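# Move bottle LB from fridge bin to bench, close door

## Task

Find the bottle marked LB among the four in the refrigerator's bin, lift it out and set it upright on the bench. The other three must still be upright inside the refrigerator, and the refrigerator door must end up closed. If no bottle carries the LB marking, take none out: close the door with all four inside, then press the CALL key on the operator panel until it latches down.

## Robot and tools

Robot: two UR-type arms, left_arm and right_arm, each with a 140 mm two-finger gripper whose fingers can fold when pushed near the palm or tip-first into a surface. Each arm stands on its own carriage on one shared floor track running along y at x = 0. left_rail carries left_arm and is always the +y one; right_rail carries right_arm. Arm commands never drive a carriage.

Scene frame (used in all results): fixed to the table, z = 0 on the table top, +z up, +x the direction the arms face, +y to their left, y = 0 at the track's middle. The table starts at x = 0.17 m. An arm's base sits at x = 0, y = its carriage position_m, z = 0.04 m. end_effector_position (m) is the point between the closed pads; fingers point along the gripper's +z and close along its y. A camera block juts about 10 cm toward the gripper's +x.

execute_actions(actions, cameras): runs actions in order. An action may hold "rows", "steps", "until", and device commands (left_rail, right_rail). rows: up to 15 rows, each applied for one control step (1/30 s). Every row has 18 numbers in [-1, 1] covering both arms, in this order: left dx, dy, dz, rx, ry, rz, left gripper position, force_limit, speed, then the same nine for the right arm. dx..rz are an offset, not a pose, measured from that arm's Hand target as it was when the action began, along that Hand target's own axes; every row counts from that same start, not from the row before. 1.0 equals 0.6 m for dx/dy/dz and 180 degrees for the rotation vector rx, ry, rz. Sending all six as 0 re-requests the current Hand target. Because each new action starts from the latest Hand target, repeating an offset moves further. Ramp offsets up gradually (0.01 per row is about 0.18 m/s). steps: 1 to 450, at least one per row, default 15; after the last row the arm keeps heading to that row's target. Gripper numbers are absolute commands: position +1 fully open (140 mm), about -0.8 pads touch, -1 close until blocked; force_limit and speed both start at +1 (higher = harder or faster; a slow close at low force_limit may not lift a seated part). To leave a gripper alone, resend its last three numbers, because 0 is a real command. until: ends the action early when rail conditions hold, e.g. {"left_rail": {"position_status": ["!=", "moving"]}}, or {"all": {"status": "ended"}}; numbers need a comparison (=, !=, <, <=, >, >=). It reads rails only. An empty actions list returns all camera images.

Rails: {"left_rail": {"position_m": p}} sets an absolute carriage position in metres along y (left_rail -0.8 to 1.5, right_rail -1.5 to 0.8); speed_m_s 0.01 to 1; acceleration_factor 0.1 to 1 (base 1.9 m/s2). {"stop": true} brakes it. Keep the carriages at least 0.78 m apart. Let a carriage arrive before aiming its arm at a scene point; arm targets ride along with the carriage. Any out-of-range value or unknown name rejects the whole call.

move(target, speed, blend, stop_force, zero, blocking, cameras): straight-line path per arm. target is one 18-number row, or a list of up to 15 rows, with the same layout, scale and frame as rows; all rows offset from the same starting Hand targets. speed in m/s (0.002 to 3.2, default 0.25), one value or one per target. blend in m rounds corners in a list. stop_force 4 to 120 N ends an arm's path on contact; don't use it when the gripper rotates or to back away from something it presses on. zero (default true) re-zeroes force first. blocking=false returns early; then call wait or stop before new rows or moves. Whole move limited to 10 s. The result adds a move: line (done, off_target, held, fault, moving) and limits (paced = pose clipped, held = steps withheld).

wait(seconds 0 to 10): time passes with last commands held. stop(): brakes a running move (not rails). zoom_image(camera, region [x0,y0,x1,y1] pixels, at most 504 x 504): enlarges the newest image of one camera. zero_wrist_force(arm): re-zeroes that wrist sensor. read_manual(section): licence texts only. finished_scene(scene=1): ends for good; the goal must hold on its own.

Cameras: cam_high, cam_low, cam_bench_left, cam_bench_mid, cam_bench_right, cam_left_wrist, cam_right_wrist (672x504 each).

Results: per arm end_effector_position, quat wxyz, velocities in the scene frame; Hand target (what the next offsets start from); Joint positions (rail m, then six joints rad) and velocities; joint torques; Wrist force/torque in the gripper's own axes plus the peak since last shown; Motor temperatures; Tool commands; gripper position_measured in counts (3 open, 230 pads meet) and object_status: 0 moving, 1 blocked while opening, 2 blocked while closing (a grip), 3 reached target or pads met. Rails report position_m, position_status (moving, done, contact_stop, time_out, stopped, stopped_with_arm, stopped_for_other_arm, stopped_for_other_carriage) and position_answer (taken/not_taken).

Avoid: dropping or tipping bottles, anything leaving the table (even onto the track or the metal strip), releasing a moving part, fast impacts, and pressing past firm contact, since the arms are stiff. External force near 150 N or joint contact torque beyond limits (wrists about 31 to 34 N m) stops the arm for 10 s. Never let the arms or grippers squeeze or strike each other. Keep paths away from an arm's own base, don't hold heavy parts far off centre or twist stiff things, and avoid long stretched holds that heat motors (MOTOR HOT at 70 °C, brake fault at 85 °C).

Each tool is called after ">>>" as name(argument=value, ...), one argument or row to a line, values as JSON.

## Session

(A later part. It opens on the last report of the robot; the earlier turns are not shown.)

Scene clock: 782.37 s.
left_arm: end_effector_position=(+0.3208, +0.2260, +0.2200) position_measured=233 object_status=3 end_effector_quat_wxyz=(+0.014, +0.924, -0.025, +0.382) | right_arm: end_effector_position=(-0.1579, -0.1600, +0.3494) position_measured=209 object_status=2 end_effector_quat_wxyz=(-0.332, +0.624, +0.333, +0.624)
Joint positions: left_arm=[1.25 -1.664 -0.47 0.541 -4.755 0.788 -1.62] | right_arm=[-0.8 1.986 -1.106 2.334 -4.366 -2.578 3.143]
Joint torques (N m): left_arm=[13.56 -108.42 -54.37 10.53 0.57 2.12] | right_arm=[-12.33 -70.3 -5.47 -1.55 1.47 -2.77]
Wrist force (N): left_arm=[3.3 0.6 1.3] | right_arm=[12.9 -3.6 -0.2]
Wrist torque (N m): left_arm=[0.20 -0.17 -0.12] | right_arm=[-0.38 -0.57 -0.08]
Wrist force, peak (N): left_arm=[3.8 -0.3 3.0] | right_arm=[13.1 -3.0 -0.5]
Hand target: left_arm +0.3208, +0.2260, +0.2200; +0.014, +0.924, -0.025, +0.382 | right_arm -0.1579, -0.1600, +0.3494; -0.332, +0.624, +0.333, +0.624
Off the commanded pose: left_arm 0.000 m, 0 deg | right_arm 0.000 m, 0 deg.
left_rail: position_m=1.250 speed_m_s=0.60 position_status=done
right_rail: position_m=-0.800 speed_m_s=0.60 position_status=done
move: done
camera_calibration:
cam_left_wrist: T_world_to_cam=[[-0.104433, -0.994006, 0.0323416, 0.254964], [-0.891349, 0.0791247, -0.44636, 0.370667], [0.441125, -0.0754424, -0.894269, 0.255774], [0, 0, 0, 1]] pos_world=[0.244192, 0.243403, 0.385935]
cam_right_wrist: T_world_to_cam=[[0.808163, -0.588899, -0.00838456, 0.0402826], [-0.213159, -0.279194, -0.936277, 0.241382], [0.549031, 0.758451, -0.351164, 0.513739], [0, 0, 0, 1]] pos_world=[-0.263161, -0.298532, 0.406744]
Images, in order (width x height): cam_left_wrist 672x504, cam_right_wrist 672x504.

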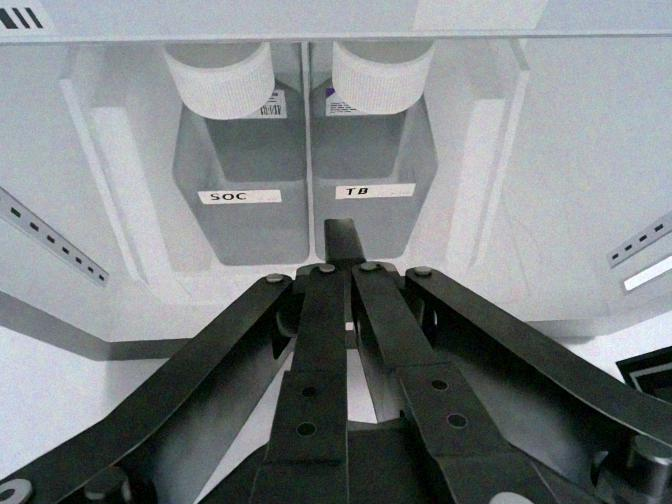

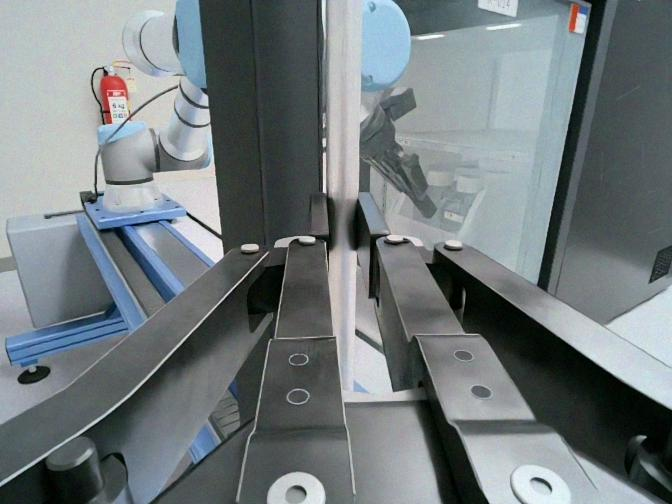

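>>> move(
  target=[
    [0.0085,-0.0188,0.0025,0,-0.0278,0,-1,-1,0, 0,0,0,0,0,0,-1,-0.05,-1],
    [0.002,-0.0197,0.0775,0,-0.0278,0,-1,-1,0, 0,0,0,0,0,0,-1,-0.05,-1],
  ],
  speed=[0.06, 0.04],
  stop_force=12,
  cameras=["cam_left_wrist"],
)

Scene clock: 821.93 s.
left_arm: end_effector_position=(+0.3551, +0.2356, +0.1878) position_measured=233 object_status=3 end_effector_quat_wxyz=(+0.013, +0.940, -0.026, +0.341) | right_arm: end_effector_position=(-0.1579, -0.1600, +0.3494) position_measured=209 object_status=2 end_effector_quat_wxyz=(-0.332, +0.624, +0.333, +0.624)
Joint positions: left_arm=[1.25 -1.608 -0.476 0.563 -4.823 0.875 -1.544] | right_arm=[-0.8 1.986 -1.106 2.334 -4.366 -2.578 3.143]
Joint torques (N m): left_arm=[14.4 -107.59 -34.78 0.97 0.61 2.07] | right_arm=[-12.14 -69.53 -6.52 -1.48 1.29 -2.55]
Wrist force (N): left_arm=[2.4 0.2 -0.9] | right_arm=[12.5 -2.8 -0.4]
Wrist torque (N m): left_arm=[0.20 -0.09 -0.07] | right_arm=[-0.22 -0.55 -0.08]
Wrist force, peak (N): left_arm=[3.6 0.8 1.7] | right_arm=[13.4 -3.3 -0.6]
Hand target: left_arm +0.3551, +0.2356, +0.1878; +0.013, +0.940, -0.026, +0.341 | right_arm -0.1579, -0.1600, +0.3494; -0.332, +0.624, +0.333, +0.624
Off the commanded pose: left_arm 0.000 m, 0 deg | right_arm 0.000 m, 0 deg.
left_rail: position_m=1.250 speed_m_s=0.60 position_status=done
right_rail: position_m=-0.800 speed_m_s=0.60 position_status=done
move: done
camera_calibration:
cam_left_wrist: T_world_to_cam=[[-0.102059, -0.994116, 0.0363051, 0.267583], [-0.926774, 0.0817566, -0.366615, 0.383013], [0.36149, -0.071063, -0.929664, 0.246489], [0, 0, 0, 1]] pos_world=[0.293172, 0.25221, 0.359856]
Images, in order (width x height): cam_left_wrist 672x504.

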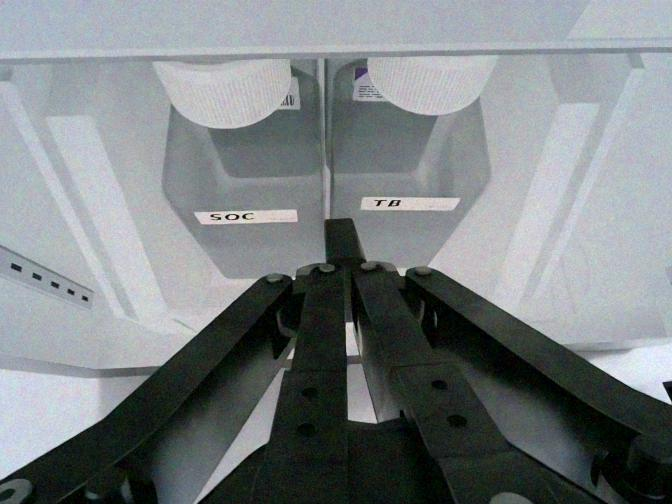

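>>> zoom_image(
  camera="cam_left_wrist",
  region=[130, 180, 530, 380],
)

Scaled by 1.260 from the camera's 672x504 image, which has a finer 960x720 frame.

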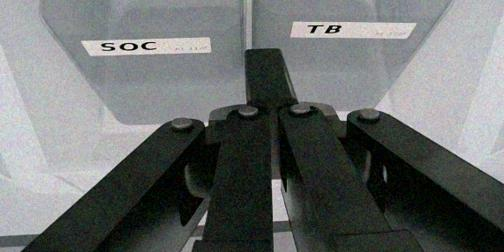

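>>> move(
  target=[-0.0638,0,-0.0536,0,0,0,-1,-1,0, 0,0,0,0,0,0,-1,-0.05,-1],
  speed=0.04,
  stop_force=40,
  cameras=["cam_left_wrist"],
)

Scene clock: 832.83 s.
left_arm: end_effector_position=(+0.3052, +0.2385, +0.1879) position_measured=233 object_status=3 end_effector_quat_wxyz=(+0.013, +0.940, -0.026, +0.341) | right_arm: end_effector_position=(-0.1579, -0.1600, +0.3494) position_measured=209 object_status=2 end_effector_quat_wxyz=(-0.332, +0.624, +0.333, +0.624)
Joint positions: left_arm=[1.25 -1.658 -0.5 0.617 -4.812 0.875 -1.61] | right_arm=[-0.8 1.986 -1.106 2.334 -4.366 -2.578 3.143]
Joint torques (N m): left_arm=[-21.43 -139.57 -34.98 10.58 1.48 -2.13] | right_arm=[-11.06 -69.29 -13.03 -1.27 1.53 -2.38]
Wrist force (N): left_arm=[7.3 0.6 4.7] | right_arm=[12.6 -2.6 -0.1]
Wrist torque (N m): left_arm=[0.20 -0.17 0.02] | right_arm=[-0.21 -0.55 -0.08]
Wrist force, peak (N): left_arm=[8.1 0.3 4.8] | right_arm=[13.1 -3.1 -0.7]
Hand target: left_arm +0.3052, +0.2385, +0.1879; +0.013, +0.940, -0.026, +0.341 | right_arm -0.1579, -0.1600, +0.3494; -0.332, +0.624, +0.333, +0.624
Off the commanded pose: left_arm 0.000 m, 0 deg | right_arm 0.000 m, 0 deg.
left_rail: position_m=1.250 speed_m_s=0.60 position_status=done
right_rail: position_m=-0.800 speed_m_s=0.60 position_status=done
move: done
camera_calibration:
cam_left_wrist: T_world_to_cam=[[-0.102059, -0.994116, 0.0363051, 0.265369], [-0.926774, 0.0817566, -0.366615, 0.336567], [0.36149, -0.071063, -0.929664, 0.264827], [0, 0, 0, 1]] pos_world=[0.243272, 0.25511, 0.359956]
Images, in order (width x height): cam_left_wrist 672x504.

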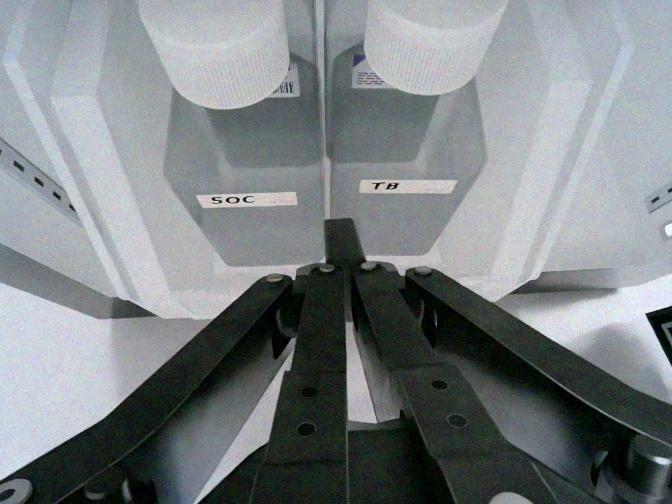

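>>> move(
  target=[-0.0638,0,-0.0536,0,0,0,-1,-1,0, 0,0,0,0,0,0,-1,-0.05,-1],
  speed=0.04,
  stop_force=30,
  cameras=["cam_left_wrist", "cam_right_wrist"],
)

Scene clock: 840.53 s.
left_arm: end_effector_position=(+0.2553, +0.2414, +0.1880) position_measured=233 object_status=3 end_effector_quat_wxyz=(+0.013, +0.940, -0.026, +0.341) | right_arm: end_effector_position=(-0.1579, -0.1600, +0.3494) position_measured=209 object_status=2 end_effector_quat_wxyz=(-0.332, +0.624, +0.333, +0.624)
Joint positions: left_arm=[1.25 -1.709 -0.515 0.656 -4.793 0.877 -1.676] | right_arm=[-0.8 1.986 -1.106 2.334 -4.366 -2.578 3.143]
Joint torques (N m): left_arm=[-18.63 -140.03 -35.03 10.34 1.73 -2.29] | right_arm=[-11.19 -70.42 -14.85 -1.42 1.29 -1.98]
Wrist force (N): left_arm=[6.5 0.3 4.3] | right_arm=[12.5 -2.7 -0.4]
Wrist torque (N m): left_arm=[0.12 -0.15 0.02] | right_arm=[-0.24 -0.53 -0.08]
Wrist force, peak (N): left_arm=[7.5 0.3 5.0] | right_arm=[13.3 -3.0 -0.3]
Hand target: left_arm +0.2553, +0.2414, +0.1880; +0.013, +0.940, -0.026, +0.341 | right_arm -0.1579, -0.1600, +0.3494; -0.332, +0.624, +0.333, +0.624
Off the commanded pose: left_arm 0.000 m, 0 deg | right_arm 0.000 m, 0 deg.
left_rail: position_m=1.250 speed_m_s=0.60 position_status=done
right_rail: position_m=-0.800 speed_m_s=0.60 position_status=done
move: done
camera_calibration:
cam_left_wrist: T_world_to_cam=[[-0.102059, -0.994116, 0.0363051, 0.263156], [-0.926774, 0.0817566, -0.366615, 0.29012], [0.36149, -0.071063, -0.929664, 0.283164], [0, 0, 0, 1]] pos_world=[0.193372, 0.25801, 0.360056]
cam_right_wrist: T_world_to_cam=[[0.808163, -0.588899, -0.00838456, 0.0402826], [-0.213159, -0.279194, -0.936277, 0.241382], [0.549031, 0.758451, -0.351164, 0.513739], [0, 0, 0, 1]] pos_world=[-0.263161, -0.298532, 0.406744]
Images, in order (width x height): cam_left_wrist 672x504, cam_right_wrist 672x504.

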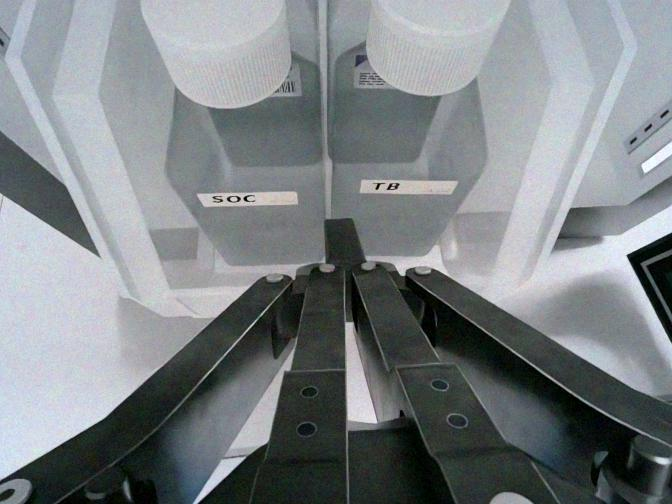

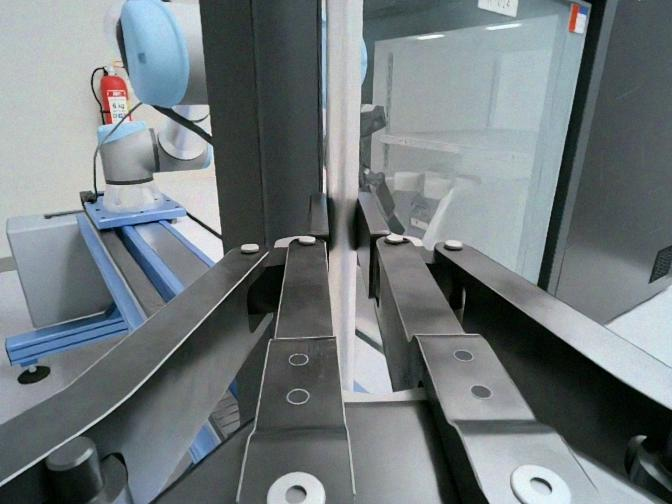

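>>> move(
  target=[
    [0.0102,0,0.0085,0,0,0,-1,-1,0, 0,0,0,0,0,0,-1,-0.05,-1],
    [0.0905,0,-0.0872,0,0,0,-1,-1,0, 0,0,0,0,0,0,-1,-0.05,-1],
    [0.0781,-0.084,-0.1248,0,0.1667,0,-0.03,0,-0.5, 0,0,0,0,0,0,-1,-0.05,-1],
  ],
  speed=[0.04, 0.08, 0.1],
  cameras=["cam_left_wrist"],
)

Scene clock: 903.07 s.
left_arm: end_effector_position=(+0.2462, +0.2930, +0.2752) position_measured=132 object_status=0 end_effector_quat_wxyz=(+0.019, +0.819, -0.022, +0.573) | right_arm: end_effector_position=(-0.1579, -0.1600, +0.3494) position_measured=209 object_status=2 end_effector_quat_wxyz=(-0.332, +0.624, +0.333, +0.624)
Joint positions: left_arm=[1.25 -1.835 -0.598 1.014 -4.624 0.403 -2.119] | right_arm=[-0.8 1.986 -1.106 2.334 -4.366 -2.578 3.143]
Joint torques (N m): left_arm=[-13.63 -98.48 -30.89 10.19 -6.51 -2.14] | right_arm=[-10.71 -67.33 -14.59 -1.17 1.18 -1.93]
Wrist force (N): left_arm=[3.8 -0.1 2.8] | right_arm=[12.3 -2.5 0.2]
Wrist torque (N m): left_arm=[0.22 0.04 -0.06] | right_arm=[-0.34 -0.50 -0.08]
Wrist force, peak (N): left_arm=[6.8 0.2 4.6] | right_arm=[13.2 -2.8 -0.2]
Hand target: left_arm +0.2462, +0.2930, +0.2752; +0.019, +0.819, -0.022, +0.573 | right_arm -0.1579, -0.1600, +0.3494; -0.332, +0.624, +0.333, +0.624
Off the commanded pose: left_arm 0.000 m, 0 deg | right_arm 0.000 m, 0 deg.
left_rail: position_m=1.250 speed_m_s=0.60 position_status=done
right_rail: position_m=-0.800 speed_m_s=0.60 position_status=done
move: done
camera_calibration:
cam_left_wrist: T_world_to_cam=[[-0.110628, -0.993811, 0.0100997, 0.319555], [-0.619566, 0.0610153, -0.78257, 0.354387], [0.77711, -0.0928315, -0.622481, 0.190701], [0, 0, 0, 1]] pos_world=[0.106722, 0.313657, 0.392813]
Images, in order (width x height): cam_left_wrist 672x504.

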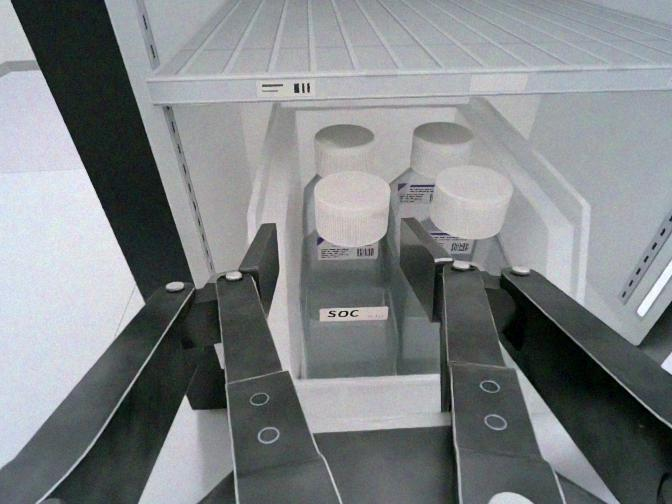

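>>> move(
  target=[
    [0,0.0195,0.0333,0,0,0,-0.03,0,-0.5, 0,0,0,0,0,0,-1,-0.05,-1],
    [-0.0027,0.0195,0.1153,0,0,0,-0.03,0,-0.5, 0,0,0,0,0,0,-1,-0.05,-1],
  ],
  speed=[0.06, 0.04],
  stop_force=10,
  cameras=["cam_left_wrist"],
)

Scene clock: 916.23 s.
left_arm: end_effector_position=(+0.3098, +0.2774, +0.2500) position_measured=132 object_status=3 end_effector_quat_wxyz=(+0.019, +0.819, -0.022, +0.573) | right_arm: end_effector_position=(-0.1579, -0.1600, +0.3494) position_measured=209 object_status=2 end_effector_quat_wxyz=(-0.332, +0.624, +0.333, +0.624)
Joint positions: left_arm=[1.25 -1.764 -0.554 0.943 -4.753 0.374 -1.95] | right_arm=[-0.8 1.986 -1.106 2.334 -4.366 -2.578 3.143]
Joint torques (N m): left_arm=[11.6 -101.96 -50.71 1.42 -6.67 1.94] | right_arm=[-12.14 -67.23 -14.58 -1.27 1.05 -1.73]
Wrist force (N): left_arm=[3.6 -0.3 3.3] | right_arm=[12.5 -1.8 0.3]
Wrist torque (N m): left_arm=[0.14 0.02 -0.14] | right_arm=[-0.20 -0.54 -0.08]
Wrist force, peak (N): left_arm=[4.7 -0.3 2.8] | right_arm=[13.1 -2.3 0.2]
Hand target: left_arm +0.3098, +0.2774, +0.2500; +0.019, +0.819, -0.022, +0.573 | right_arm -0.1579, -0.1600, +0.3494; -0.332, +0.624, +0.333, +0.624
Off the commanded pose: left_arm 0.000 m, 0 deg | right_arm 0.000 m, 0 deg.
left_rail: position_m=1.250 speed_m_s=0.60 position_status=done
right_rail: position_m=-0.800 speed_m_s=0.60 position_status=done
move: done
camera_calibration:
cam_left_wrist: T_world_to_cam=[[-0.110628, -0.993811, 0.0100997, 0.311342], [-0.619566, 0.0610153, -0.78257, 0.375023], [0.77711, -0.0928315, -0.622481, 0.124142], [0, 0, 0, 1]] pos_world=[0.170322, 0.298057, 0.367613]
Images, in order (width x height): cam_left_wrist 672x504.

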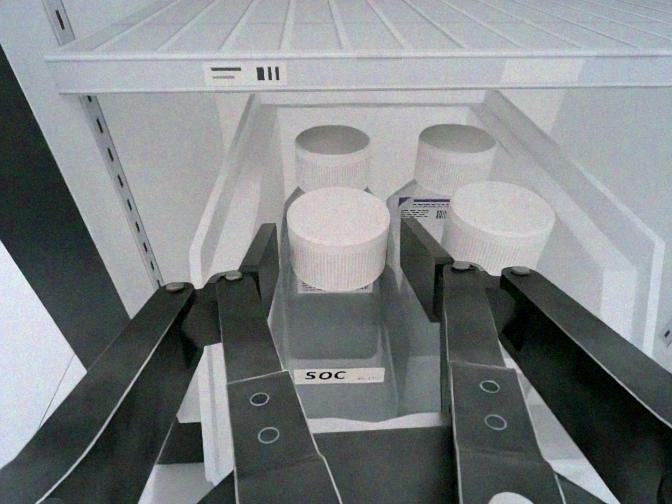

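>>> move(
  target=[0,0,0,0,0,0,-1,0,-1, 0,0,0,0,0,0,-1,-0.05,-1],
)

>>> wait(
  seconds=1.5,
)

Scene clock: 926.17 s.
left_arm: end_effector_position=(+0.3098, +0.2774, +0.2500) position_measured=160 object_status=0 end_effector_quat_wxyz=(+0.019, +0.819, -0.022, +0.573) | right_arm: end_effector_position=(-0.1579, -0.1600, +0.3494) position_measured=209 object_status=2 end_effector_quat_wxyz=(-0.332, +0.624, +0.333, +0.624)
Joint positions: left_arm=[1.25 -1.764 -0.554 0.943 -4.753 0.374 -1.95] | right_arm=[-0.8 1.986 -1.106 2.334 -4.366 -2.578 3.143]
Joint torques (N m): left_arm=[10.87 -102.44 -48.39 1.23 -2.97 1.06] | right_arm=[-12.14 -66.75 -14.68 -1.24 1.08 -1.39]
Wrist force (N): left_arm=[8.3 -1.3 -1.0] | right_arm=[11.6 -1.4 0.4]
Wrist torque (N m): left_arm=[0.45 -0.02 0.26] | right_arm=[-0.16 -0.52 -0.08]
Wrist force, peak (N): left_arm=[8.3 -1.3 -1.0] | right_arm=[13.1 -2.2 0.5]
Hand target: left_arm +0.3098, +0.2774, +0.2500; +0.019, +0.819, -0.022, +0.573 | right_arm -0.1579, -0.1600, +0.3494; -0.332, +0.624, +0.333, +0.624
Off the commanded pose: left_arm 0.000 m, 0 deg | right_arm 0.000 m, 0 deg.
left_rail: position_m=1.250 speed_m_s=0.60 position_status=done
right_rail: position_m=-0.800 speed_m_s=0.60 position_status=done
move: done

Scene clock: 927.67 s.
left_arm: end_effector_position=(+0.3098, +0.2774, +0.2500) position_measured=160 object_status=2 end_effector_quat_wxyz=(+0.019, +0.819, -0.022, +0.573) | right_arm: end_effector_position=(-0.1579, -0.1600, +0.3494) position_measured=209 object_status=2 end_effector_quat_wxyz=(-0.332, +0.624, +0.333, +0.624)
Joint positions: left_arm=[1.25 -1.764 -0.554 0.943 -4.753 0.374 -1.95] | right_arm=[-0.8 1.986 -1.106 2.334 -4.366 -2.578 3.143]
Joint torques (N m): left_arm=[5.57 -101.87 -45.18 1.48 0.57 -0.24] | right_arm=[-12.73 -65.57 -14.8 -1.15 1.11 -1.59]
Wrist force (N): left_arm=[8.0 -1.1 -0.6] | right_arm=[11.9 -2.0 0.5]
Wrist torque (N m): left_arm=[0.50 0.05 0.26] | right_arm=[-0.28 -0.60 -0.08]
Wrist force, peak (N): left_arm=[8.4 -1.6 -0.4] | right_arm=[12.2 -2.1 0.7]
Hand target: left_arm +0.3098, +0.2774, +0.2500; +0.019, +0.819, -0.022, +0.573 | right_arm -0.1579, -0.1600, +0.3494; -0.332, +0.624, +0.333, +0.624
Tool commands: left_gripper/position=-1.0 left_gripper/force_limit=+0.0 left_gripper/speed=-1.0 right_gripper/position=-1.0 right_gripper/force_limit=-0.05 right_gripper/speed=-1.0
Off the commanded pose: left_arm 0.000 m, 0 deg | right_arm 0.000 m, 0 deg.
left_rail: position_m=1.250 speed_m_s=0.60 position_status=done
right_rail: position_m=-0.800 speed_m_s=0.60 position_status=done
wait: 1.50 s

>>> move(
  target=[0.0063,0,-0.0023,0,0,0,-1,0,-1, 0,0,0,0,0,0,-1,-0.05,-1],
  speed=0.02,
)

>>> move(
  target=[-0.0194,0,-0.0532,0,0,0,-1,0,-1, 0,0,0,0,0,0,-1,-0.05,-1],
  speed=0.04,
  stop_force=12,
  cameras=["cam_left_wrist"],
)

Scene clock: 935.67 s.
left_arm: end_effector_position=(+0.3098, +0.2774, +0.2538) position_measured=160 object_status=2 end_effector_quat_wxyz=(+0.019, +0.819, -0.022, +0.573) | right_arm: end_effector_position=(-0.1579, -0.1600, +0.3494) position_measured=209 object_status=2 end_effector_quat_wxyz=(-0.332, +0.624, +0.333, +0.624)
Joint positions: left_arm=[1.25 -1.764 -0.557 0.942 -4.749 0.374 -1.95] | right_arm=[-0.8 1.986 -1.106 2.334 -4.366 -2.578 3.143]
Joint torques (N m): left_arm=[-10.57 -136.35 -52.14 11.31 -2.69 0.53] | right_arm=[-11.21 -65.66 -14.48 -1.35 0.99 -1.42]
Wrist force (N): left_arm=[0.1 -0.1 4.0] | right_arm=[12.6 -2.4 0.1]
Wrist torque (N m): left_arm=[0.19 -0.01 -0.13] | right_arm=[-0.27 -0.58 -0.08]
Wrist force, peak (N): left_arm=[8.5 -1.4 -1.1] | right_arm=[12.7 -2.6 -0.1]
Hand target: left_arm +0.3098, +0.2774, +0.2540; +0.019, +0.819, -0.022, +0.573 | right_arm -0.1579, -0.1600, +0.3494; -0.332, +0.624, +0.333, +0.624
Off the commanded pose: left_arm 0.000 m, 0 deg | right_arm 0.000 m, 0 deg.
left_rail: position_m=1.250 speed_m_s=0.60 position_status=done
right_rail: position_m=-0.800 speed_m_s=0.60 position_status=done
move: done

Scene clock: 937.57 s.
left_arm: end_effector_position=(+0.2759, +0.2794, +0.2541) position_measured=160 object_status=2 end_effector_quat_wxyz=(+0.019, +0.819, -0.022, +0.573) | right_arm: end_effector_position=(-0.1579, -0.1600, +0.3494) position_measured=209 object_status=2 end_effector_quat_wxyz=(-0.332, +0.624, +0.333, +0.624)
Joint positions: left_arm=[1.25 -1.8 -0.559 0.963 -4.685 0.388 -2.04] | right_arm=[-0.8 1.986 -1.106 2.334 -4.366 -2.578 3.143]
Joint torques (N m): left_arm=[-16.69 -102.92 -29.04 8.78 1.87 -2.32] | right_arm=[-10.88 -65.38 -14.7 -1.22 1.18 -1.45]
Wrist force (N): left_arm=[10.3 -1.7 4.3] | right_arm=[11.5 -2.7 0.0]
Wrist torque (N m): left_arm=[0.29 0.53 -0.01] | right_arm=[-0.25 -0.58 -0.08]
Wrist force, peak (N): left_arm=[11.0 -1.8 3.6] | right_arm=[12.9 -2.2 -0.1]
Hand target: left_arm +0.2759, +0.2794, +0.2540; +0.019, +0.819, -0.022, +0.573 | right_arm -0.1579, -0.1600, +0.3494; -0.332, +0.624, +0.333, +0.624
Off the commanded pose: left_arm 0.000 m, 0 deg | right_arm 0.000 m, 0 deg.
left_rail: position_m=1.250 speed_m_s=0.60 position_status=done
right_rail: position_m=-0.800 speed_m_s=0.60 position_status=done
move: done
camera_calibration:
cam_left_wrist: T_world_to_cam=[[-0.110705, -0.993801, 0.0101615, 0.309523], [-0.619561, 0.0610149, -0.782574, 0.357107], [0.777103, -0.0929308, -0.622475, 0.153252], [0, 0, 0, 1]] pos_world=[0.136423, 0.300057, 0.371713]
Images, in order (width x height): cam_left_wrist 672x504.

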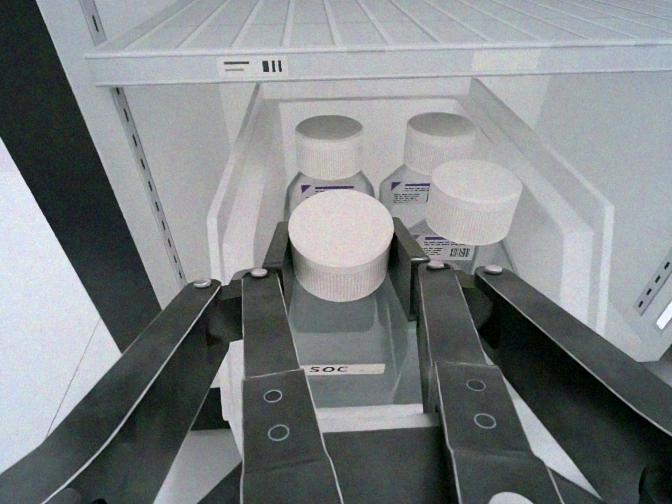

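>>> move(
  target=[0.0063,0,-0.0023,0,0,0,-1,0,-1, 0,0,0,0,0,0,-1,-0.05,-1],
  speed=0.02,
)

>>> zoom_image(
  camera="cam_left_wrist",
  region=[180, 80, 520, 420],
)

Scene clock: 958.80 s.
left_arm: end_effector_position=(+0.2759, +0.2794, +0.2578) position_measured=160 object_status=2 end_effector_quat_wxyz=(+0.019, +0.819, -0.022, +0.573) | right_arm: end_effector_position=(-0.1579, -0.1600, +0.3494) position_measured=209 object_status=2 end_effector_quat_wxyz=(-0.332, +0.624, +0.333, +0.624)
Joint positions: left_arm=[1.25 -1.8 -0.562 0.961 -4.681 0.388 -2.04] | right_arm=[-0.8 1.986 -1.106 2.334 -4.366 -2.578 3.143]
Joint torques (N m): left_arm=[-13.71 -135.39 -51.89 11.1 -2.76 -1.2] | right_arm=[-10.62 -64.69 -14.73 -0.94 1.03 -1.28]
Wrist force (N): left_arm=[0.6 0.0 4.4] | right_arm=[12.7 -2.2 0.4]
Wrist torque (N m): left_arm=[0.24 -0.18 -0.04] | right_arm=[-0.24 -0.57 -0.08]
Wrist force, peak (N): left_arm=[10.8 -1.6 4.2] | right_arm=[12.6 -2.8 0.1]
Hand target: left_arm +0.2759, +0.2794, +0.2580; +0.019, +0.819, -0.022, +0.573 | right_arm -0.1579, -0.1600, +0.3494; -0.332, +0.624, +0.333, +0.624
Off the commanded pose: left_arm 0.000 m, 0 deg | right_arm 0.000 m, 0 deg.
left_rail: position_m=1.250 speed_m_s=0.60 position_status=done
right_rail: position_m=-0.800 speed_m_s=0.60 position_status=done
move: done

Scaled by 1.482 from the camera's 672x504 image, which has a finer 960x720 frame.
This view is cut from an older image: the scene may have changed since it was taken.

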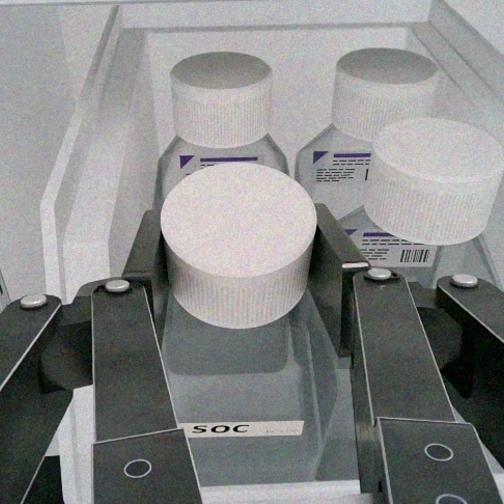

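>>> move(
  target=[-0.0052,0,0.0019,0,0,0,-1,0,-1, 0,0,0,0,0,0,-1,-0.05,-1],
  speed=0.02,
)

Scene clock: 966.13 s.
left_arm: end_effector_position=(+0.2759, +0.2794, +0.2550) position_measured=160 object_status=2 end_effector_quat_wxyz=(+0.020, +0.819, -0.022, +0.573) | right_arm: end_effector_position=(-0.1579, -0.1600, +0.3494) position_measured=209 object_status=2 end_effector_quat_wxyz=(-0.332, +0.624, +0.333, +0.624)
Joint positions: left_arm=[1.25 -1.8 -0.56 0.962 -4.684 0.388 -2.04] | right_arm=[-0.8 1.986 -1.106 2.334 -4.366 -2.578 3.143]
Joint torques (N m): left_arm=[10.93 -96.8 -29.55 0.28 -4.05 -1.31] | right_arm=[-10.68 -65.5 -14.51 -0.77 0.82 -1.23]
Wrist force (N): left_arm=[9.6 -0.5 3.7] | right_arm=[11.8 -3.0 -0.5]
Wrist torque (N m): left_arm=[0.29 0.26 -0.13] | right_arm=[-0.33 -0.62 -0.08]
Wrist force, peak (N): left_arm=[9.6 -0.5 3.7] | right_arm=[13.2 -2.4 0.0]
Hand target: left_arm +0.2759, +0.2794, +0.2547; +0.019, +0.819, -0.022, +0.573 | right_arm -0.1579, -0.1600, +0.3494; -0.332, +0.624, +0.333, +0.624
Off the commanded pose: left_arm 0.000 m, 0 deg | right_arm 0.000 m, 0 deg.
left_rail: position_m=1.250 speed_m_s=0.60 position_status=done
right_rail: position_m=-0.800 speed_m_s=0.60 position_status=done
move: done

>>> move(
  target=[
    [0,0,0,0,0,0,-0.03,0,-1, 0,0,0,0,0,0,-1,-0.05,-1],
    [0,0,-0.1167,0,0,0,-0.03,0,-1, 0,0,0,0,0,0,-1,-0.05,-1],
    [-0.0193,-0.1665,-0.089,-0.1715,-0.0915,0.0931,-0.03,0,-1, 0,0,0,0,0,0,-1,-0.05,-1],
  ],
  speed=[0.05, 0.06, 0.2],
  cameras=["cam_left_wrist"],
)

Scene clock: 983.43 s.
left_arm: end_effector_position=(+0.2276, +0.3823, +0.2615) position_measured=132 object_status=3 end_effector_quat_wxyz=(+0.150, +0.845, -0.292, +0.422) | right_arm: end_effector_position=(-0.1579, -0.1600, +0.3494) position_measured=209 object_status=2 end_effector_quat_wxyz=(-0.332, +0.624, +0.333, +0.624)
Joint positions: left_arm=[1.25 -1.802 -1.124 1.573 -5.68 0.762 -0.911] | right_arm=[-0.8 1.986 -1.106 2.334 -4.366 -2.578 3.143]
Joint torques (N m): left_arm=[11.2 -99 -32.17 -0.79 0.71 2.1] | right_arm=[-9.53 -64.49 -14.72 -0.64 0.63 -0.9]
Wrist force (N): left_arm=[4.0 1.1 1.5] | right_arm=[9.2 -2.7 0.1]
Wrist torque (N m): left_arm=[0.36 -0.17 -0.03] | right_arm=[-0.30 -0.62 -0.08]
Wrist force, peak (N): left_arm=[13.5 -1.1 2.4] | right_arm=[12.5 -2.6 -0.1]
Hand target: left_arm +0.2276, +0.3824, +0.2615; +0.150, +0.845, -0.292, +0.422 | right_arm -0.1579, -0.1600, +0.3494; -0.332, +0.624, +0.333, +0.624
Off the commanded pose: left_arm 0.000 m, 0 deg | right_arm 0.000 m, 0 deg.
left_rail: position_m=1.250 speed_m_s=0.60 position_status=done
right_rail: position_m=-0.800 speed_m_s=0.60 position_status=done
move: done
camera_calibration:
cam_left_wrist: T_world_to_cam=[[-0.658046, -0.752562, 0.0250176, 0.434884], [-0.627759, 0.529964, -0.570137, 0.0936656], [0.415805, -0.390882, -0.821168, 0.453061], [0, 0, 0, 1]] pos_world=[0.156588, 0.454731, 0.414562]
Images, in order (width x height): cam_left_wrist 672x504.

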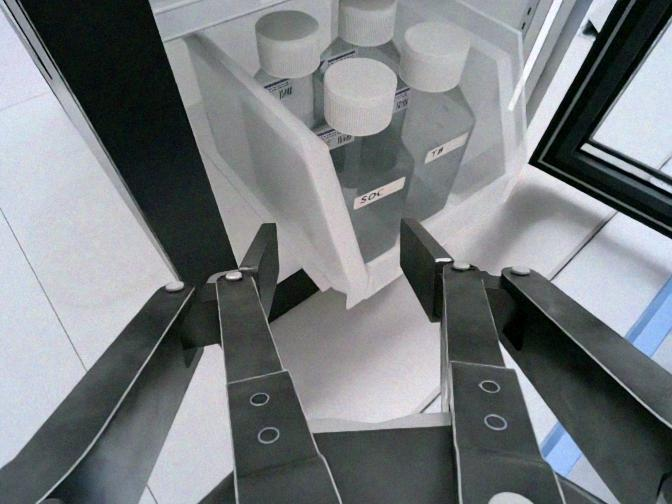

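>>> zoom_image(
  camera="cam_left_wrist",
  region=[180, 0, 520, 250],
)

Scaled by 1.482 from the camera's 672x504 image, which has a finer 960x720 frame.

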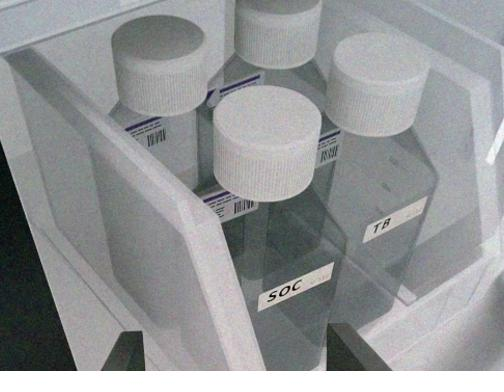

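>>> move(
  target=[0.0907,0.121,0.0811,0.1715,0.0915,-0.0931,-0.03,0,-1, 0,0,0,0,0,0,-1,-0.05,-1],
  speed=0.2,
  cameras=["cam_left_wrist"],
)

Scene clock: 1031.17 s.
left_arm: end_effector_position=(+0.2388, +0.2810, +0.2764) position_measured=132 object_status=3 end_effector_quat_wxyz=(+0.020, +0.819, -0.022, +0.573) | right_arm: end_effector_position=(-0.1579, -0.1600, +0.3494) position_measured=209 object_status=2 end_effector_quat_wxyz=(-0.332, +0.624, +0.333, +0.624)
Joint positions: left_arm=[1.25 -1.839 -0.576 0.971 -4.594 0.405 -2.128] | right_arm=[-0.8 1.986 -1.106 2.334 -4.366 -2.578 3.143]
Joint torques (N m): left_arm=[12.42 -99.71 -50.03 10.06 0.56 -2.31] | right_arm=[-8.23 -64.46 -14.54 -0.51 0.72 -0.79]
Wrist force (N): left_arm=[4.2 0.4 3.0] | right_arm=[9.5 -2.7 0.3]
Wrist torque (N m): left_arm=[0.34 -0.06 -0.07] | right_arm=[-0.31 -0.68 -0.09]
Wrist force, peak (N): left_arm=[4.8 0.4 2.6] | right_arm=[9.9 -2.7 -0.1]
Hand target: left_arm +0.2388, +0.2810, +0.2764; +0.019, +0.819, -0.022, +0.573 | right_arm -0.1579, -0.1600, +0.3494; -0.332, +0.624, +0.333, +0.624
Off the commanded pose: left_arm 0.000 m, 0 deg | right_arm 0.000 m, 0 deg.
left_rail: position_m=1.250 speed_m_s=0.60 position_status=done
right_rail: position_m=-0.800 speed_m_s=0.60 position_status=done
move: done
camera_calibration:
cam_left_wrist: T_world_to_cam=[[-0.110844, -0.993786, 0.0101472, 0.306894], [-0.619607, 0.0611188, -0.782529, 0.351425], [0.777046, -0.0930257, -0.622531, 0.196178], [0, 0, 0, 1]] pos_world=[0.0993231, 0.301757, 0.394013]
Images, in order (width x height): cam_left_wrist 672x504.

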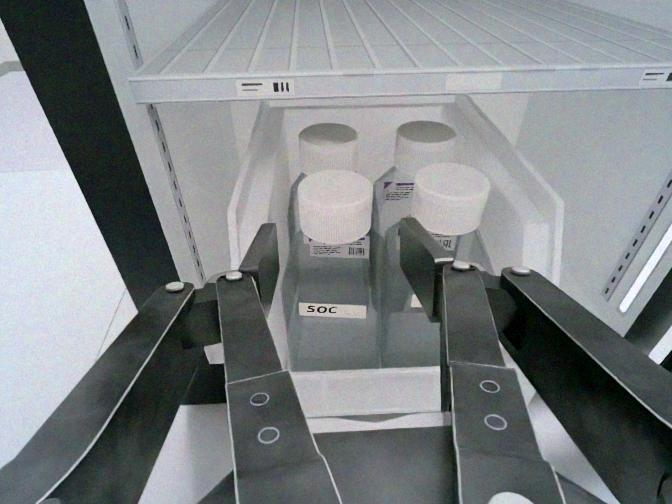

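>>> move(
  target=[0, 0, 0.1267, 0, 0, 0, -0.03, 0, -1, 0, 0, 0, 0, 0, 0, -1, -0.05, -1],
  speed=0.05,
  stop_force=10,
  cameras=["cam_left_wrist"],
)

Scene clock: 1052.60 s.
left_arm: end_effector_position=(+0.3101, +0.2768, +0.2502) position_measured=132 object_status=3 end_effector_quat_wxyz=(+0.019, +0.819, -0.022, +0.573) | right_arm: end_effector_position=(-0.1579, -0.1600, +0.3494) position_measured=209 object_status=2 end_effector_quat_wxyz=(-0.332, +0.624, +0.333, +0.624)
Joint positions: left_arm=[1.25 -1.764 -0.553 0.94 -4.753 0.374 -1.949] | right_arm=[-0.8 1.986 -1.106 2.334 -4.366 -2.578 3.143]
Joint torques (N m): left_arm=[12.21 -101.62 -50.72 1.45 -6.76 2.14] | right_arm=[-7.61 -63.96 -14.02 -0.38 0.36 -0.54]
Wrist force (N): left_arm=[4.2 -0.2 3.0] | right_arm=[9.0 -2.4 0.2]
Wrist torque (N m): left_arm=[0.15 -0.12 -0.14] | right_arm=[-0.25 -0.56 -0.09]
Wrist force, peak (N): left_arm=[4.2 -0.1 3.6] | right_arm=[9.9 -2.3 0.4]
Hand target: left_arm +0.3101, +0.2768, +0.2502; +0.019, +0.819, -0.022, +0.573 | right_arm -0.1579, -0.1600, +0.3494; -0.332, +0.624, +0.333, +0.624
Off the commanded pose: left_arm 0.000 m, 0 deg | right_arm 0.000 m, 0 deg.
left_rail: position_m=1.250 speed_m_s=0.60 position_status=done
right_rail: position_m=-0.800 speed_m_s=0.60 position_status=done
move: done
camera_calibration:
cam_left_wrist: T_world_to_cam=[[-0.110628, -0.993811, 0.0100997, 0.310777], [-0.619566, 0.0610153, -0.78257, 0.375402], [0.77711, -0.0928315, -0.622481, 0.123977], [0, 0, 0, 1]] pos_world=[0.170622, 0.297457, 0.367813]
Images, in order (width x height): cam_left_wrist 672x504.

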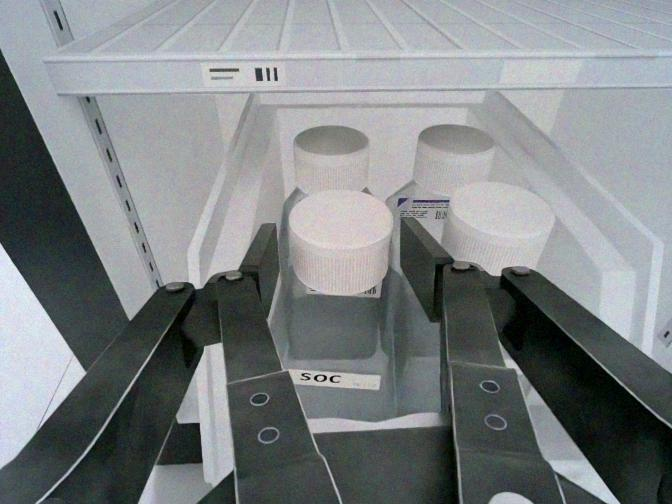

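>>> execute_actions(
  actions=[
    {"rows":[[0,0,0,0,0,0,-1,0,-1,0,0,0,0,0,0,-1,-0.05,-1]],"steps":75},
  ],
)

Scene clock: 1057.43 s.
left_arm: end_effector_position=(+0.3101, +0.2768, +0.2502) position_measured=160 object_status=2 end_effector_quat_wxyz=(+0.019, +0.819, -0.022, +0.573) | right_arm: end_effector_position=(-0.1579, -0.1600, +0.3494) position_measured=209 object_status=2 end_effector_quat_wxyz=(-0.332, +0.624, +0.333, +0.624)
Joint positions: left_arm=[1.25 -1.764 -0.553 0.94 -4.753 0.374 -1.949] | right_arm=[-0.8 1.986 -1.106 2.334 -4.366 -2.578 3.143]
Joint torques (N m): left_arm=[13.14 -103.42 -48.81 1.16 -1.33 -0.74] | right_arm=[-8.5 -64.61 -14.43 -0.39 0.58 -0.43]
Wrist force (N): left_arm=[6.4 -1.4 1.3] | right_arm=[9.1 -2.4 0.4]
Wrist torque (N m): left_arm=[0.36 -0.11 0.21] | right_arm=[-0.27 -0.67 -0.08]
Wrist force, peak (N): left_arm=[6.7 -1.1 1.3] | right_arm=[9.9 -2.7 0.2]
Hand target: left_arm +0.3101, +0.2768, +0.2502; +0.019, +0.819, -0.022, +0.573 | right_arm -0.1579, -0.1600, +0.3494; -0.332, +0.624, +0.333, +0.624
Off the commanded pose: left_arm 0.000 m, 0 deg | right_arm 0.000 m, 0 deg.
left_rail: position_m=1.250 speed_m_s=0.60 position_status=done
right_rail: position_m=-0.800 speed_m_s=0.60 position_status=done

>>> move(
  target=[0.04385, 0, -0.01596, 0, 0, 0, -1, 0, -1, 0, 0, 0, 0, 0, 0, -1, -0.05, -1],
  speed=0.04,
  stop_force=15,
  cameras=["cam_left_wrist"],
)

>>> move(
  target=[-0.02052, 0, -0.05638, 0, 0, 0, -1, 0, -1, 0, 0, 0, 0, 0, 0, -1, -0.05, -1],
  speed=0.04,
  stop_force=12,
  cameras=["cam_left_wrist"],
)

Scene clock: 1063.43 s.
left_arm: end_effector_position=(+0.3102, +0.2770, +0.2782) position_measured=160 object_status=2 end_effector_quat_wxyz=(+0.019, +0.819, -0.022, +0.573) | right_arm: end_effector_position=(-0.1579, -0.1600, +0.3494) position_measured=209 object_status=2 end_effector_quat_wxyz=(-0.332, +0.624, +0.333, +0.624)
Joint positions: left_arm=[1.25 -1.764 -0.574 0.929 -4.72 0.374 -1.949] | right_arm=[-0.8 1.986 -1.106 2.334 -4.366 -2.578 3.143]
Joint torques (N m): left_arm=[7.46 -136.97 -52.51 11.04 -7.55 -1.04] | right_arm=[-7.81 -64.26 -14.69 -0.48 0.65 -0.35]
Wrist force (N): left_arm=[1.1 0.2 3.7] | right_arm=[9.6 -2.3 -0.3]
Wrist torque (N m): left_arm=[0.27 -0.22 -0.13] | right_arm=[-0.23 -0.59 -0.08]
Wrist force, peak (N): left_arm=[6.8 -1.2 1.3] | right_arm=[10.2 -2.6 -0.3]
Hand target: left_arm +0.3102, +0.2770, +0.2782; +0.019, +0.819, -0.022, +0.573 | right_arm -0.1579, -0.1600, +0.3494; -0.332, +0.624, +0.333, +0.624
Off the commanded pose: left_arm 0.000 m, 0 deg | right_arm 0.000 m, 0 deg.
left_rail: position_m=1.250 speed_m_s=0.60 position_status=done
right_rail: position_m=-0.800 speed_m_s=0.60 position_status=done
move: done
camera_calibration:
cam_left_wrist: T_world_to_cam=[[-0.110628, -0.993811, 0.0100997, 0.310693], [-0.619566, 0.0610153, -0.78257, 0.397301], [0.77711, -0.0928315, -0.622481, 0.141425], [0, 0, 0, 1]] pos_world=[0.170622, 0.297657, 0.395813]
Images, in order (width x height): cam_left_wrist 672x504.

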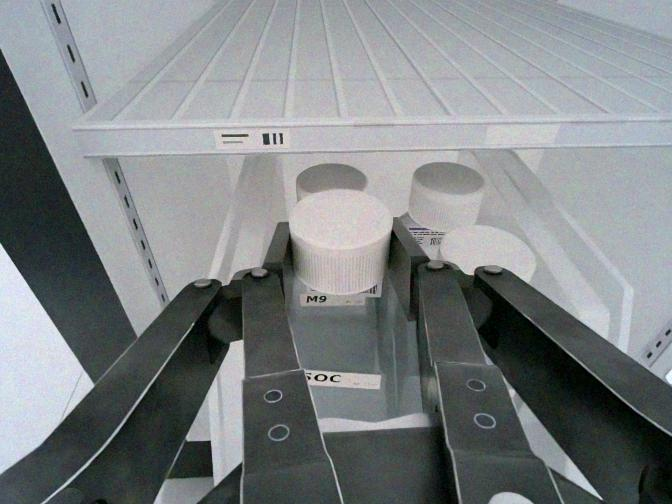

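Scene clock: 1065.40 s.
left_arm: end_effector_position=(+0.2742, +0.2790, +0.2783) position_measured=160 object_status=2 end_effector_quat_wxyz=(+0.019, +0.819, -0.022, +0.573) | right_arm: end_effector_position=(-0.1579, -0.1600, +0.3494) position_measured=209 object_status=2 end_effector_quat_wxyz=(-0.332, +0.624, +0.333, +0.624)
Joint positions: left_arm=[1.25 -1.802 -0.576 0.952 -4.653 0.389 -2.043] | right_arm=[-0.8 1.986 -1.106 2.334 -4.366 -2.578 3.143]
Joint torques (N m): left_arm=[-15.98 -112.08 -31 10.26 1.1 -2] | right_arm=[-7.3 -63.12 -14.74 -0.44 0.65 -0.33]
Wrist force (N): left_arm=[6.5 0.2 4.8] | right_arm=[9.1 -3.0 -0.6]
Wrist torque (N m): left_arm=[0.31 0.25 -0.17] | right_arm=[-0.28 -0.63 -0.09]
Wrist force, peak (N): left_arm=[7.0 0.0 5.0] | right_arm=[10.2 -2.6 -0.1]
Hand target: left_arm +0.2742, +0.2790, +0.2783; +0.019, +0.819, -0.022, +0.573 | right_arm -0.1579, -0.1600, +0.3494; -0.332, +0.624, +0.333, +0.624
Off the commanded pose: left_arm 0.000 m, 0 deg | right_arm 0.000 m, 0 deg.
left_rail: position_m=1.250 speed_m_s=0.60 position_status=done
right_rail: position_m=-0.800 speed_m_s=0.60 position_status=done
move: done
camera_calibration:
cam_left_wrist: T_world_to_cam=[[-0.110705, -0.993801, 0.0101615, 0.308791], [-0.619561, 0.0610149, -0.782574, 0.37501], [0.777103, -0.0929308, -0.622475, 0.169609], [0, 0, 0, 1]] pos_world=[0.134723, 0.299757, 0.395913]
Images, in order (width x height): cam_left_wrist 672x504.

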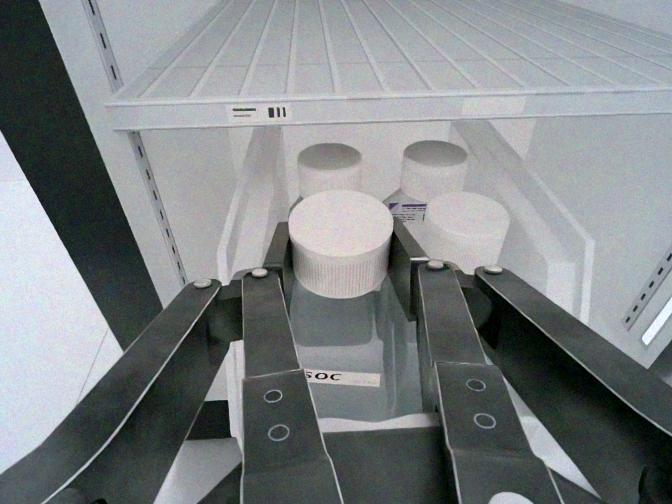

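>>> move(
  target=[0.01995, 0.0006, 0.0548, 0, 0, 0, -1, 0, -1, 0, 0, 0, 0, 0, 0, -1, -0.05, -1],
  speed=0.05,
  stop_force=12,
  cameras=["cam_left_wrist"],
)

>>> zoom_image(
  camera="cam_left_wrist",
  region=[260, 180, 460, 330],
)

Scene clock: 1079.33 s.
left_arm: end_effector_position=(+0.3091, +0.2767, +0.2782) position_measured=160 object_status=2 end_effector_quat_wxyz=(+0.019, +0.819, -0.022, +0.573) | right_arm: end_effector_position=(-0.1579, -0.1600, +0.3494) position_measured=209 object_status=2 end_effector_quat_wxyz=(-0.332, +0.624, +0.333, +0.624)
Joint positions: left_arm=[1.25 -1.765 -0.573 0.928 -4.718 0.374 -1.952] | right_arm=[-0.8 1.986 -1.106 2.334 -4.366 -2.578 3.143]
Joint torques (N m): left_arm=[14.44 -108.24 -52.48 1.63 -8.38 2.28] | right_arm=[-6.74 -62.05 -14.95 -0.34 0.68 -0.33]
Wrist force (N): left_arm=[0.7 0.0 3.0] | right_arm=[9.7 -2.3 0.0]
Wrist torque (N m): left_arm=[0.29 -0.35 -0.12] | right_arm=[-0.25 -0.62 -0.08]
Wrist force, peak (N): left_arm=[6.9 -0.1 5.4] | right_arm=[10.1 -2.7 0.2]
Hand target: left_arm +0.3091, +0.2767, +0.2782; +0.019, +0.819, -0.022, +0.573 | right_arm -0.1579, -0.1600, +0.3494; -0.332, +0.624, +0.333, +0.624
Off the commanded pose: left_arm 0.000 m, 0 deg | right_arm 0.000 m, 0 deg.
left_rail: position_m=1.250 speed_m_s=0.60 position_status=done
right_rail: position_m=-0.800 speed_m_s=0.60 position_status=done
move: done
camera_calibration:
cam_left_wrist: T_world_to_cam=[[-0.110628, -0.993811, 0.0100997, 0.310284], [-0.619566, 0.0610153, -0.78257, 0.3967], [0.77711, -0.0928315, -0.622481, 0.142175], [0, 0, 0, 1]] pos_world=[0.169622, 0.297357, 0.395813]
Images, in order (width x height): cam_left_wrist 672x504.

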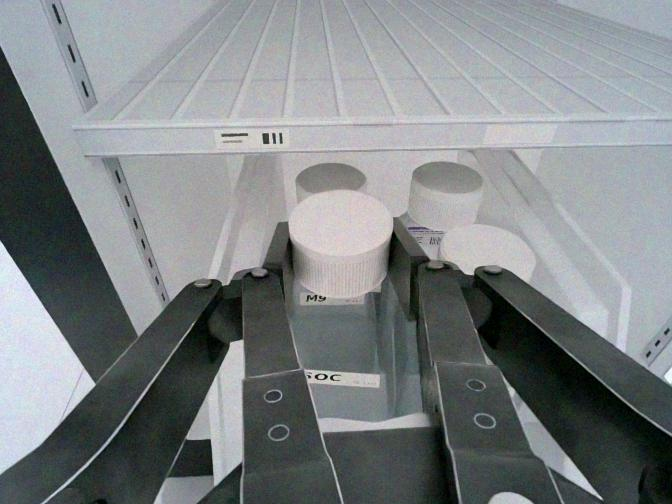

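Scaled by 2.520 from the camera's 672x504 image, which has a finer 960x720 frame.

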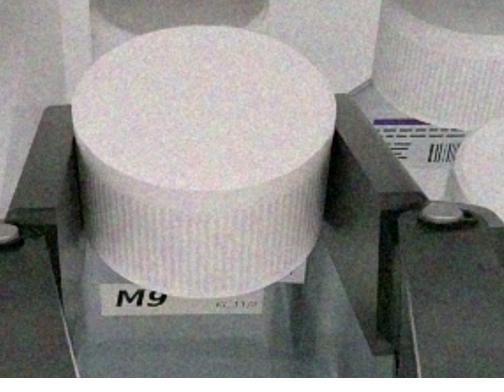

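>>> move(
  target=[-0.0425, 0, 0.0173, 0, 0, 0, -1, 0, -1, 0, 0, 0, 0, 0, 0, -1, -0.05, -1],
  speed=0.03,
  stop_force=8,
  cameras=["cam_left_wrist"],
)

Scene clock: 1086.33 s.
left_arm: end_effector_position=(+0.3101, +0.2764, +0.2520) position_measured=160 object_status=2 end_effector_quat_wxyz=(+0.019, +0.819, -0.022, +0.573) | right_arm: end_effector_position=(-0.1579, -0.1600, +0.3494) position_measured=209 object_status=2 end_effector_quat_wxyz=(-0.332, +0.624, +0.333, +0.624)
Joint positions: left_arm=[1.25 -1.764 -0.553 0.938 -4.75 0.374 -1.949] | right_arm=[-0.8 1.986 -1.106 2.334 -4.366 -2.578 3.143]
Joint torques (N m): left_arm=[-1.91 -128.37 -49.55 6.9 1.38 -0.44] | right_arm=[-7.35 -62.42 -14.83 -0.39 0.77 -0.25]
Wrist force (N): left_arm=[9.8 0.0 1.7] | right_arm=[8.7 -2.2 -0.7]
Wrist torque (N m): left_arm=[0.31 -0.18 -0.02] | right_arm=[-0.20 -0.66 -0.09]
Wrist force, peak (N): left_arm=[12.7 0.2 1.1] | right_arm=[10.3 -2.5 0.5]
Hand target: left_arm +0.3101, +0.2764, +0.2520; +0.019, +0.819, -0.022, +0.573 (not the last commanded pose) | right_arm -0.1579, -0.1600, +0.3494; -0.332, +0.624, +0.333, +0.624
Off the commanded pose: left_arm 0.001 m, 0 deg | right_arm 0.000 m, 0 deg.
left_rail: position_m=1.250 speed_m_s=0.60 position_status=done
right_rail: position_m=-0.800 speed_m_s=0.60 position_status=done
move: contact (left_arm)
camera_calibration:
cam_left_wrist: T_world_to_cam=[[-0.110628, -0.993811, 0.0100837, 0.310367], [-0.619455, 0.0610148, -0.782657, 0.376848], [0.777198, -0.0928304, -0.622371, 0.125005], [0, 0, 0, 1]] pos_world=[0.170623, 0.297057, 0.369613]
Images, in order (width x height): cam_left_wrist 672x504.

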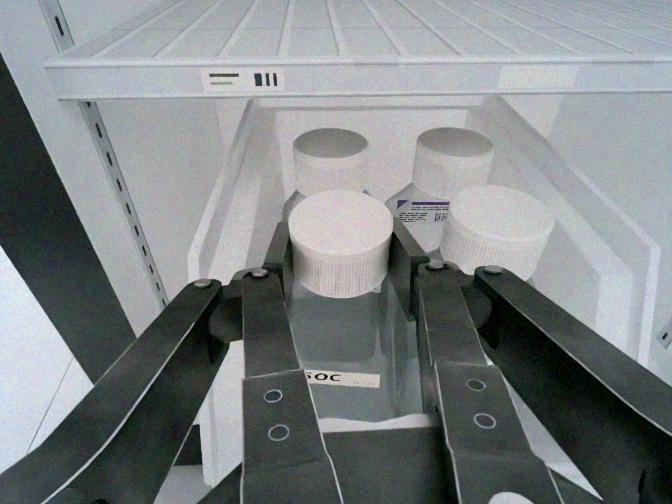

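>>> execute_actions(
  actions=[
    {"rows":[[0,0,0,0,0,0,-0.03,0,-1,0,0,0,0,0,0,-1,-0.05,-1]],"steps":45},
  ],
  cameras=["cam_left_wrist"],
)

Scene clock: 1092.67 s.
left_arm: end_effector_position=(+0.3101, +0.2764, +0.2520) position_measured=132 object_status=3 end_effector_quat_wxyz=(+0.019, +0.819, -0.022, +0.573) | right_arm: end_effector_position=(-0.1579, -0.1600, +0.3494) position_measured=209 object_status=2 end_effector_quat_wxyz=(-0.332, +0.624, +0.333, +0.624)
Joint positions: left_arm=[1.25 -1.764 -0.553 0.938 -4.75 0.374 -1.949] | right_arm=[-0.8 1.986 -1.106 2.334 -4.366 -2.578 3.143]
Joint torques (N m): left_arm=[-13.38 -127.88 -47.51 7.19 -3.16 -0.68] | right_arm=[-7.36 -61.49 -14.66 -0.18 0.67 -0.03]
Wrist force (N): left_arm=[4.1 -0.2 2.8] | right_arm=[9.3 -2.7 -0.1]
Wrist torque (N m): left_arm=[0.16 -0.10 -0.14] | right_arm=[-0.30 -0.62 -0.09]
Wrist force, peak (N): left_arm=[9.9 -0.3 1.9] | right_arm=[9.8 -2.5 -0.3]
Hand target: left_arm +0.3101, +0.2764, +0.2520; +0.019, +0.819, -0.022, +0.573 | right_arm -0.1579, -0.1600, +0.3494; -0.332, +0.624, +0.333, +0.624
Off the commanded pose: left_arm 0.000 m, 0 deg | right_arm 0.000 m, 0 deg.
left_rail: position_m=1.250 speed_m_s=0.60 position_status=done
right_rail: position_m=-0.800 speed_m_s=0.60 position_status=done
camera_calibration:
cam_left_wrist: T_world_to_cam=[[-0.110628, -0.993811, 0.0100837, 0.310356], [-0.619455, 0.0610148, -0.782657, 0.376786], [0.777198, -0.0928304, -0.622371, 0.125082], [0, 0, 0, 1]] pos_world=[0.170523, 0.297057, 0.369613]
Images, in order (width x height): cam_left_wrist 672x504.

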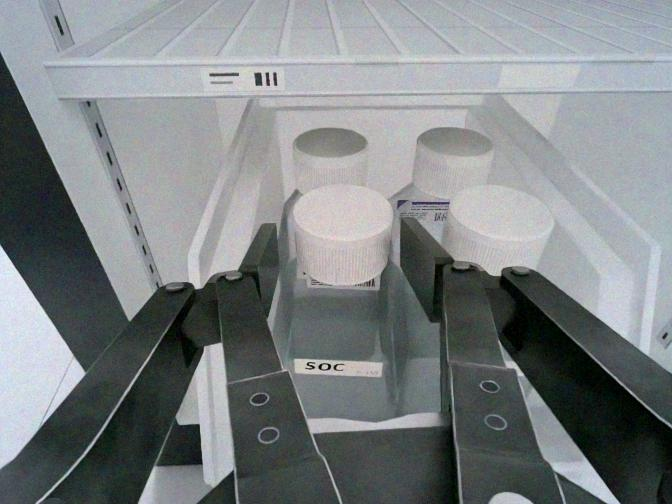

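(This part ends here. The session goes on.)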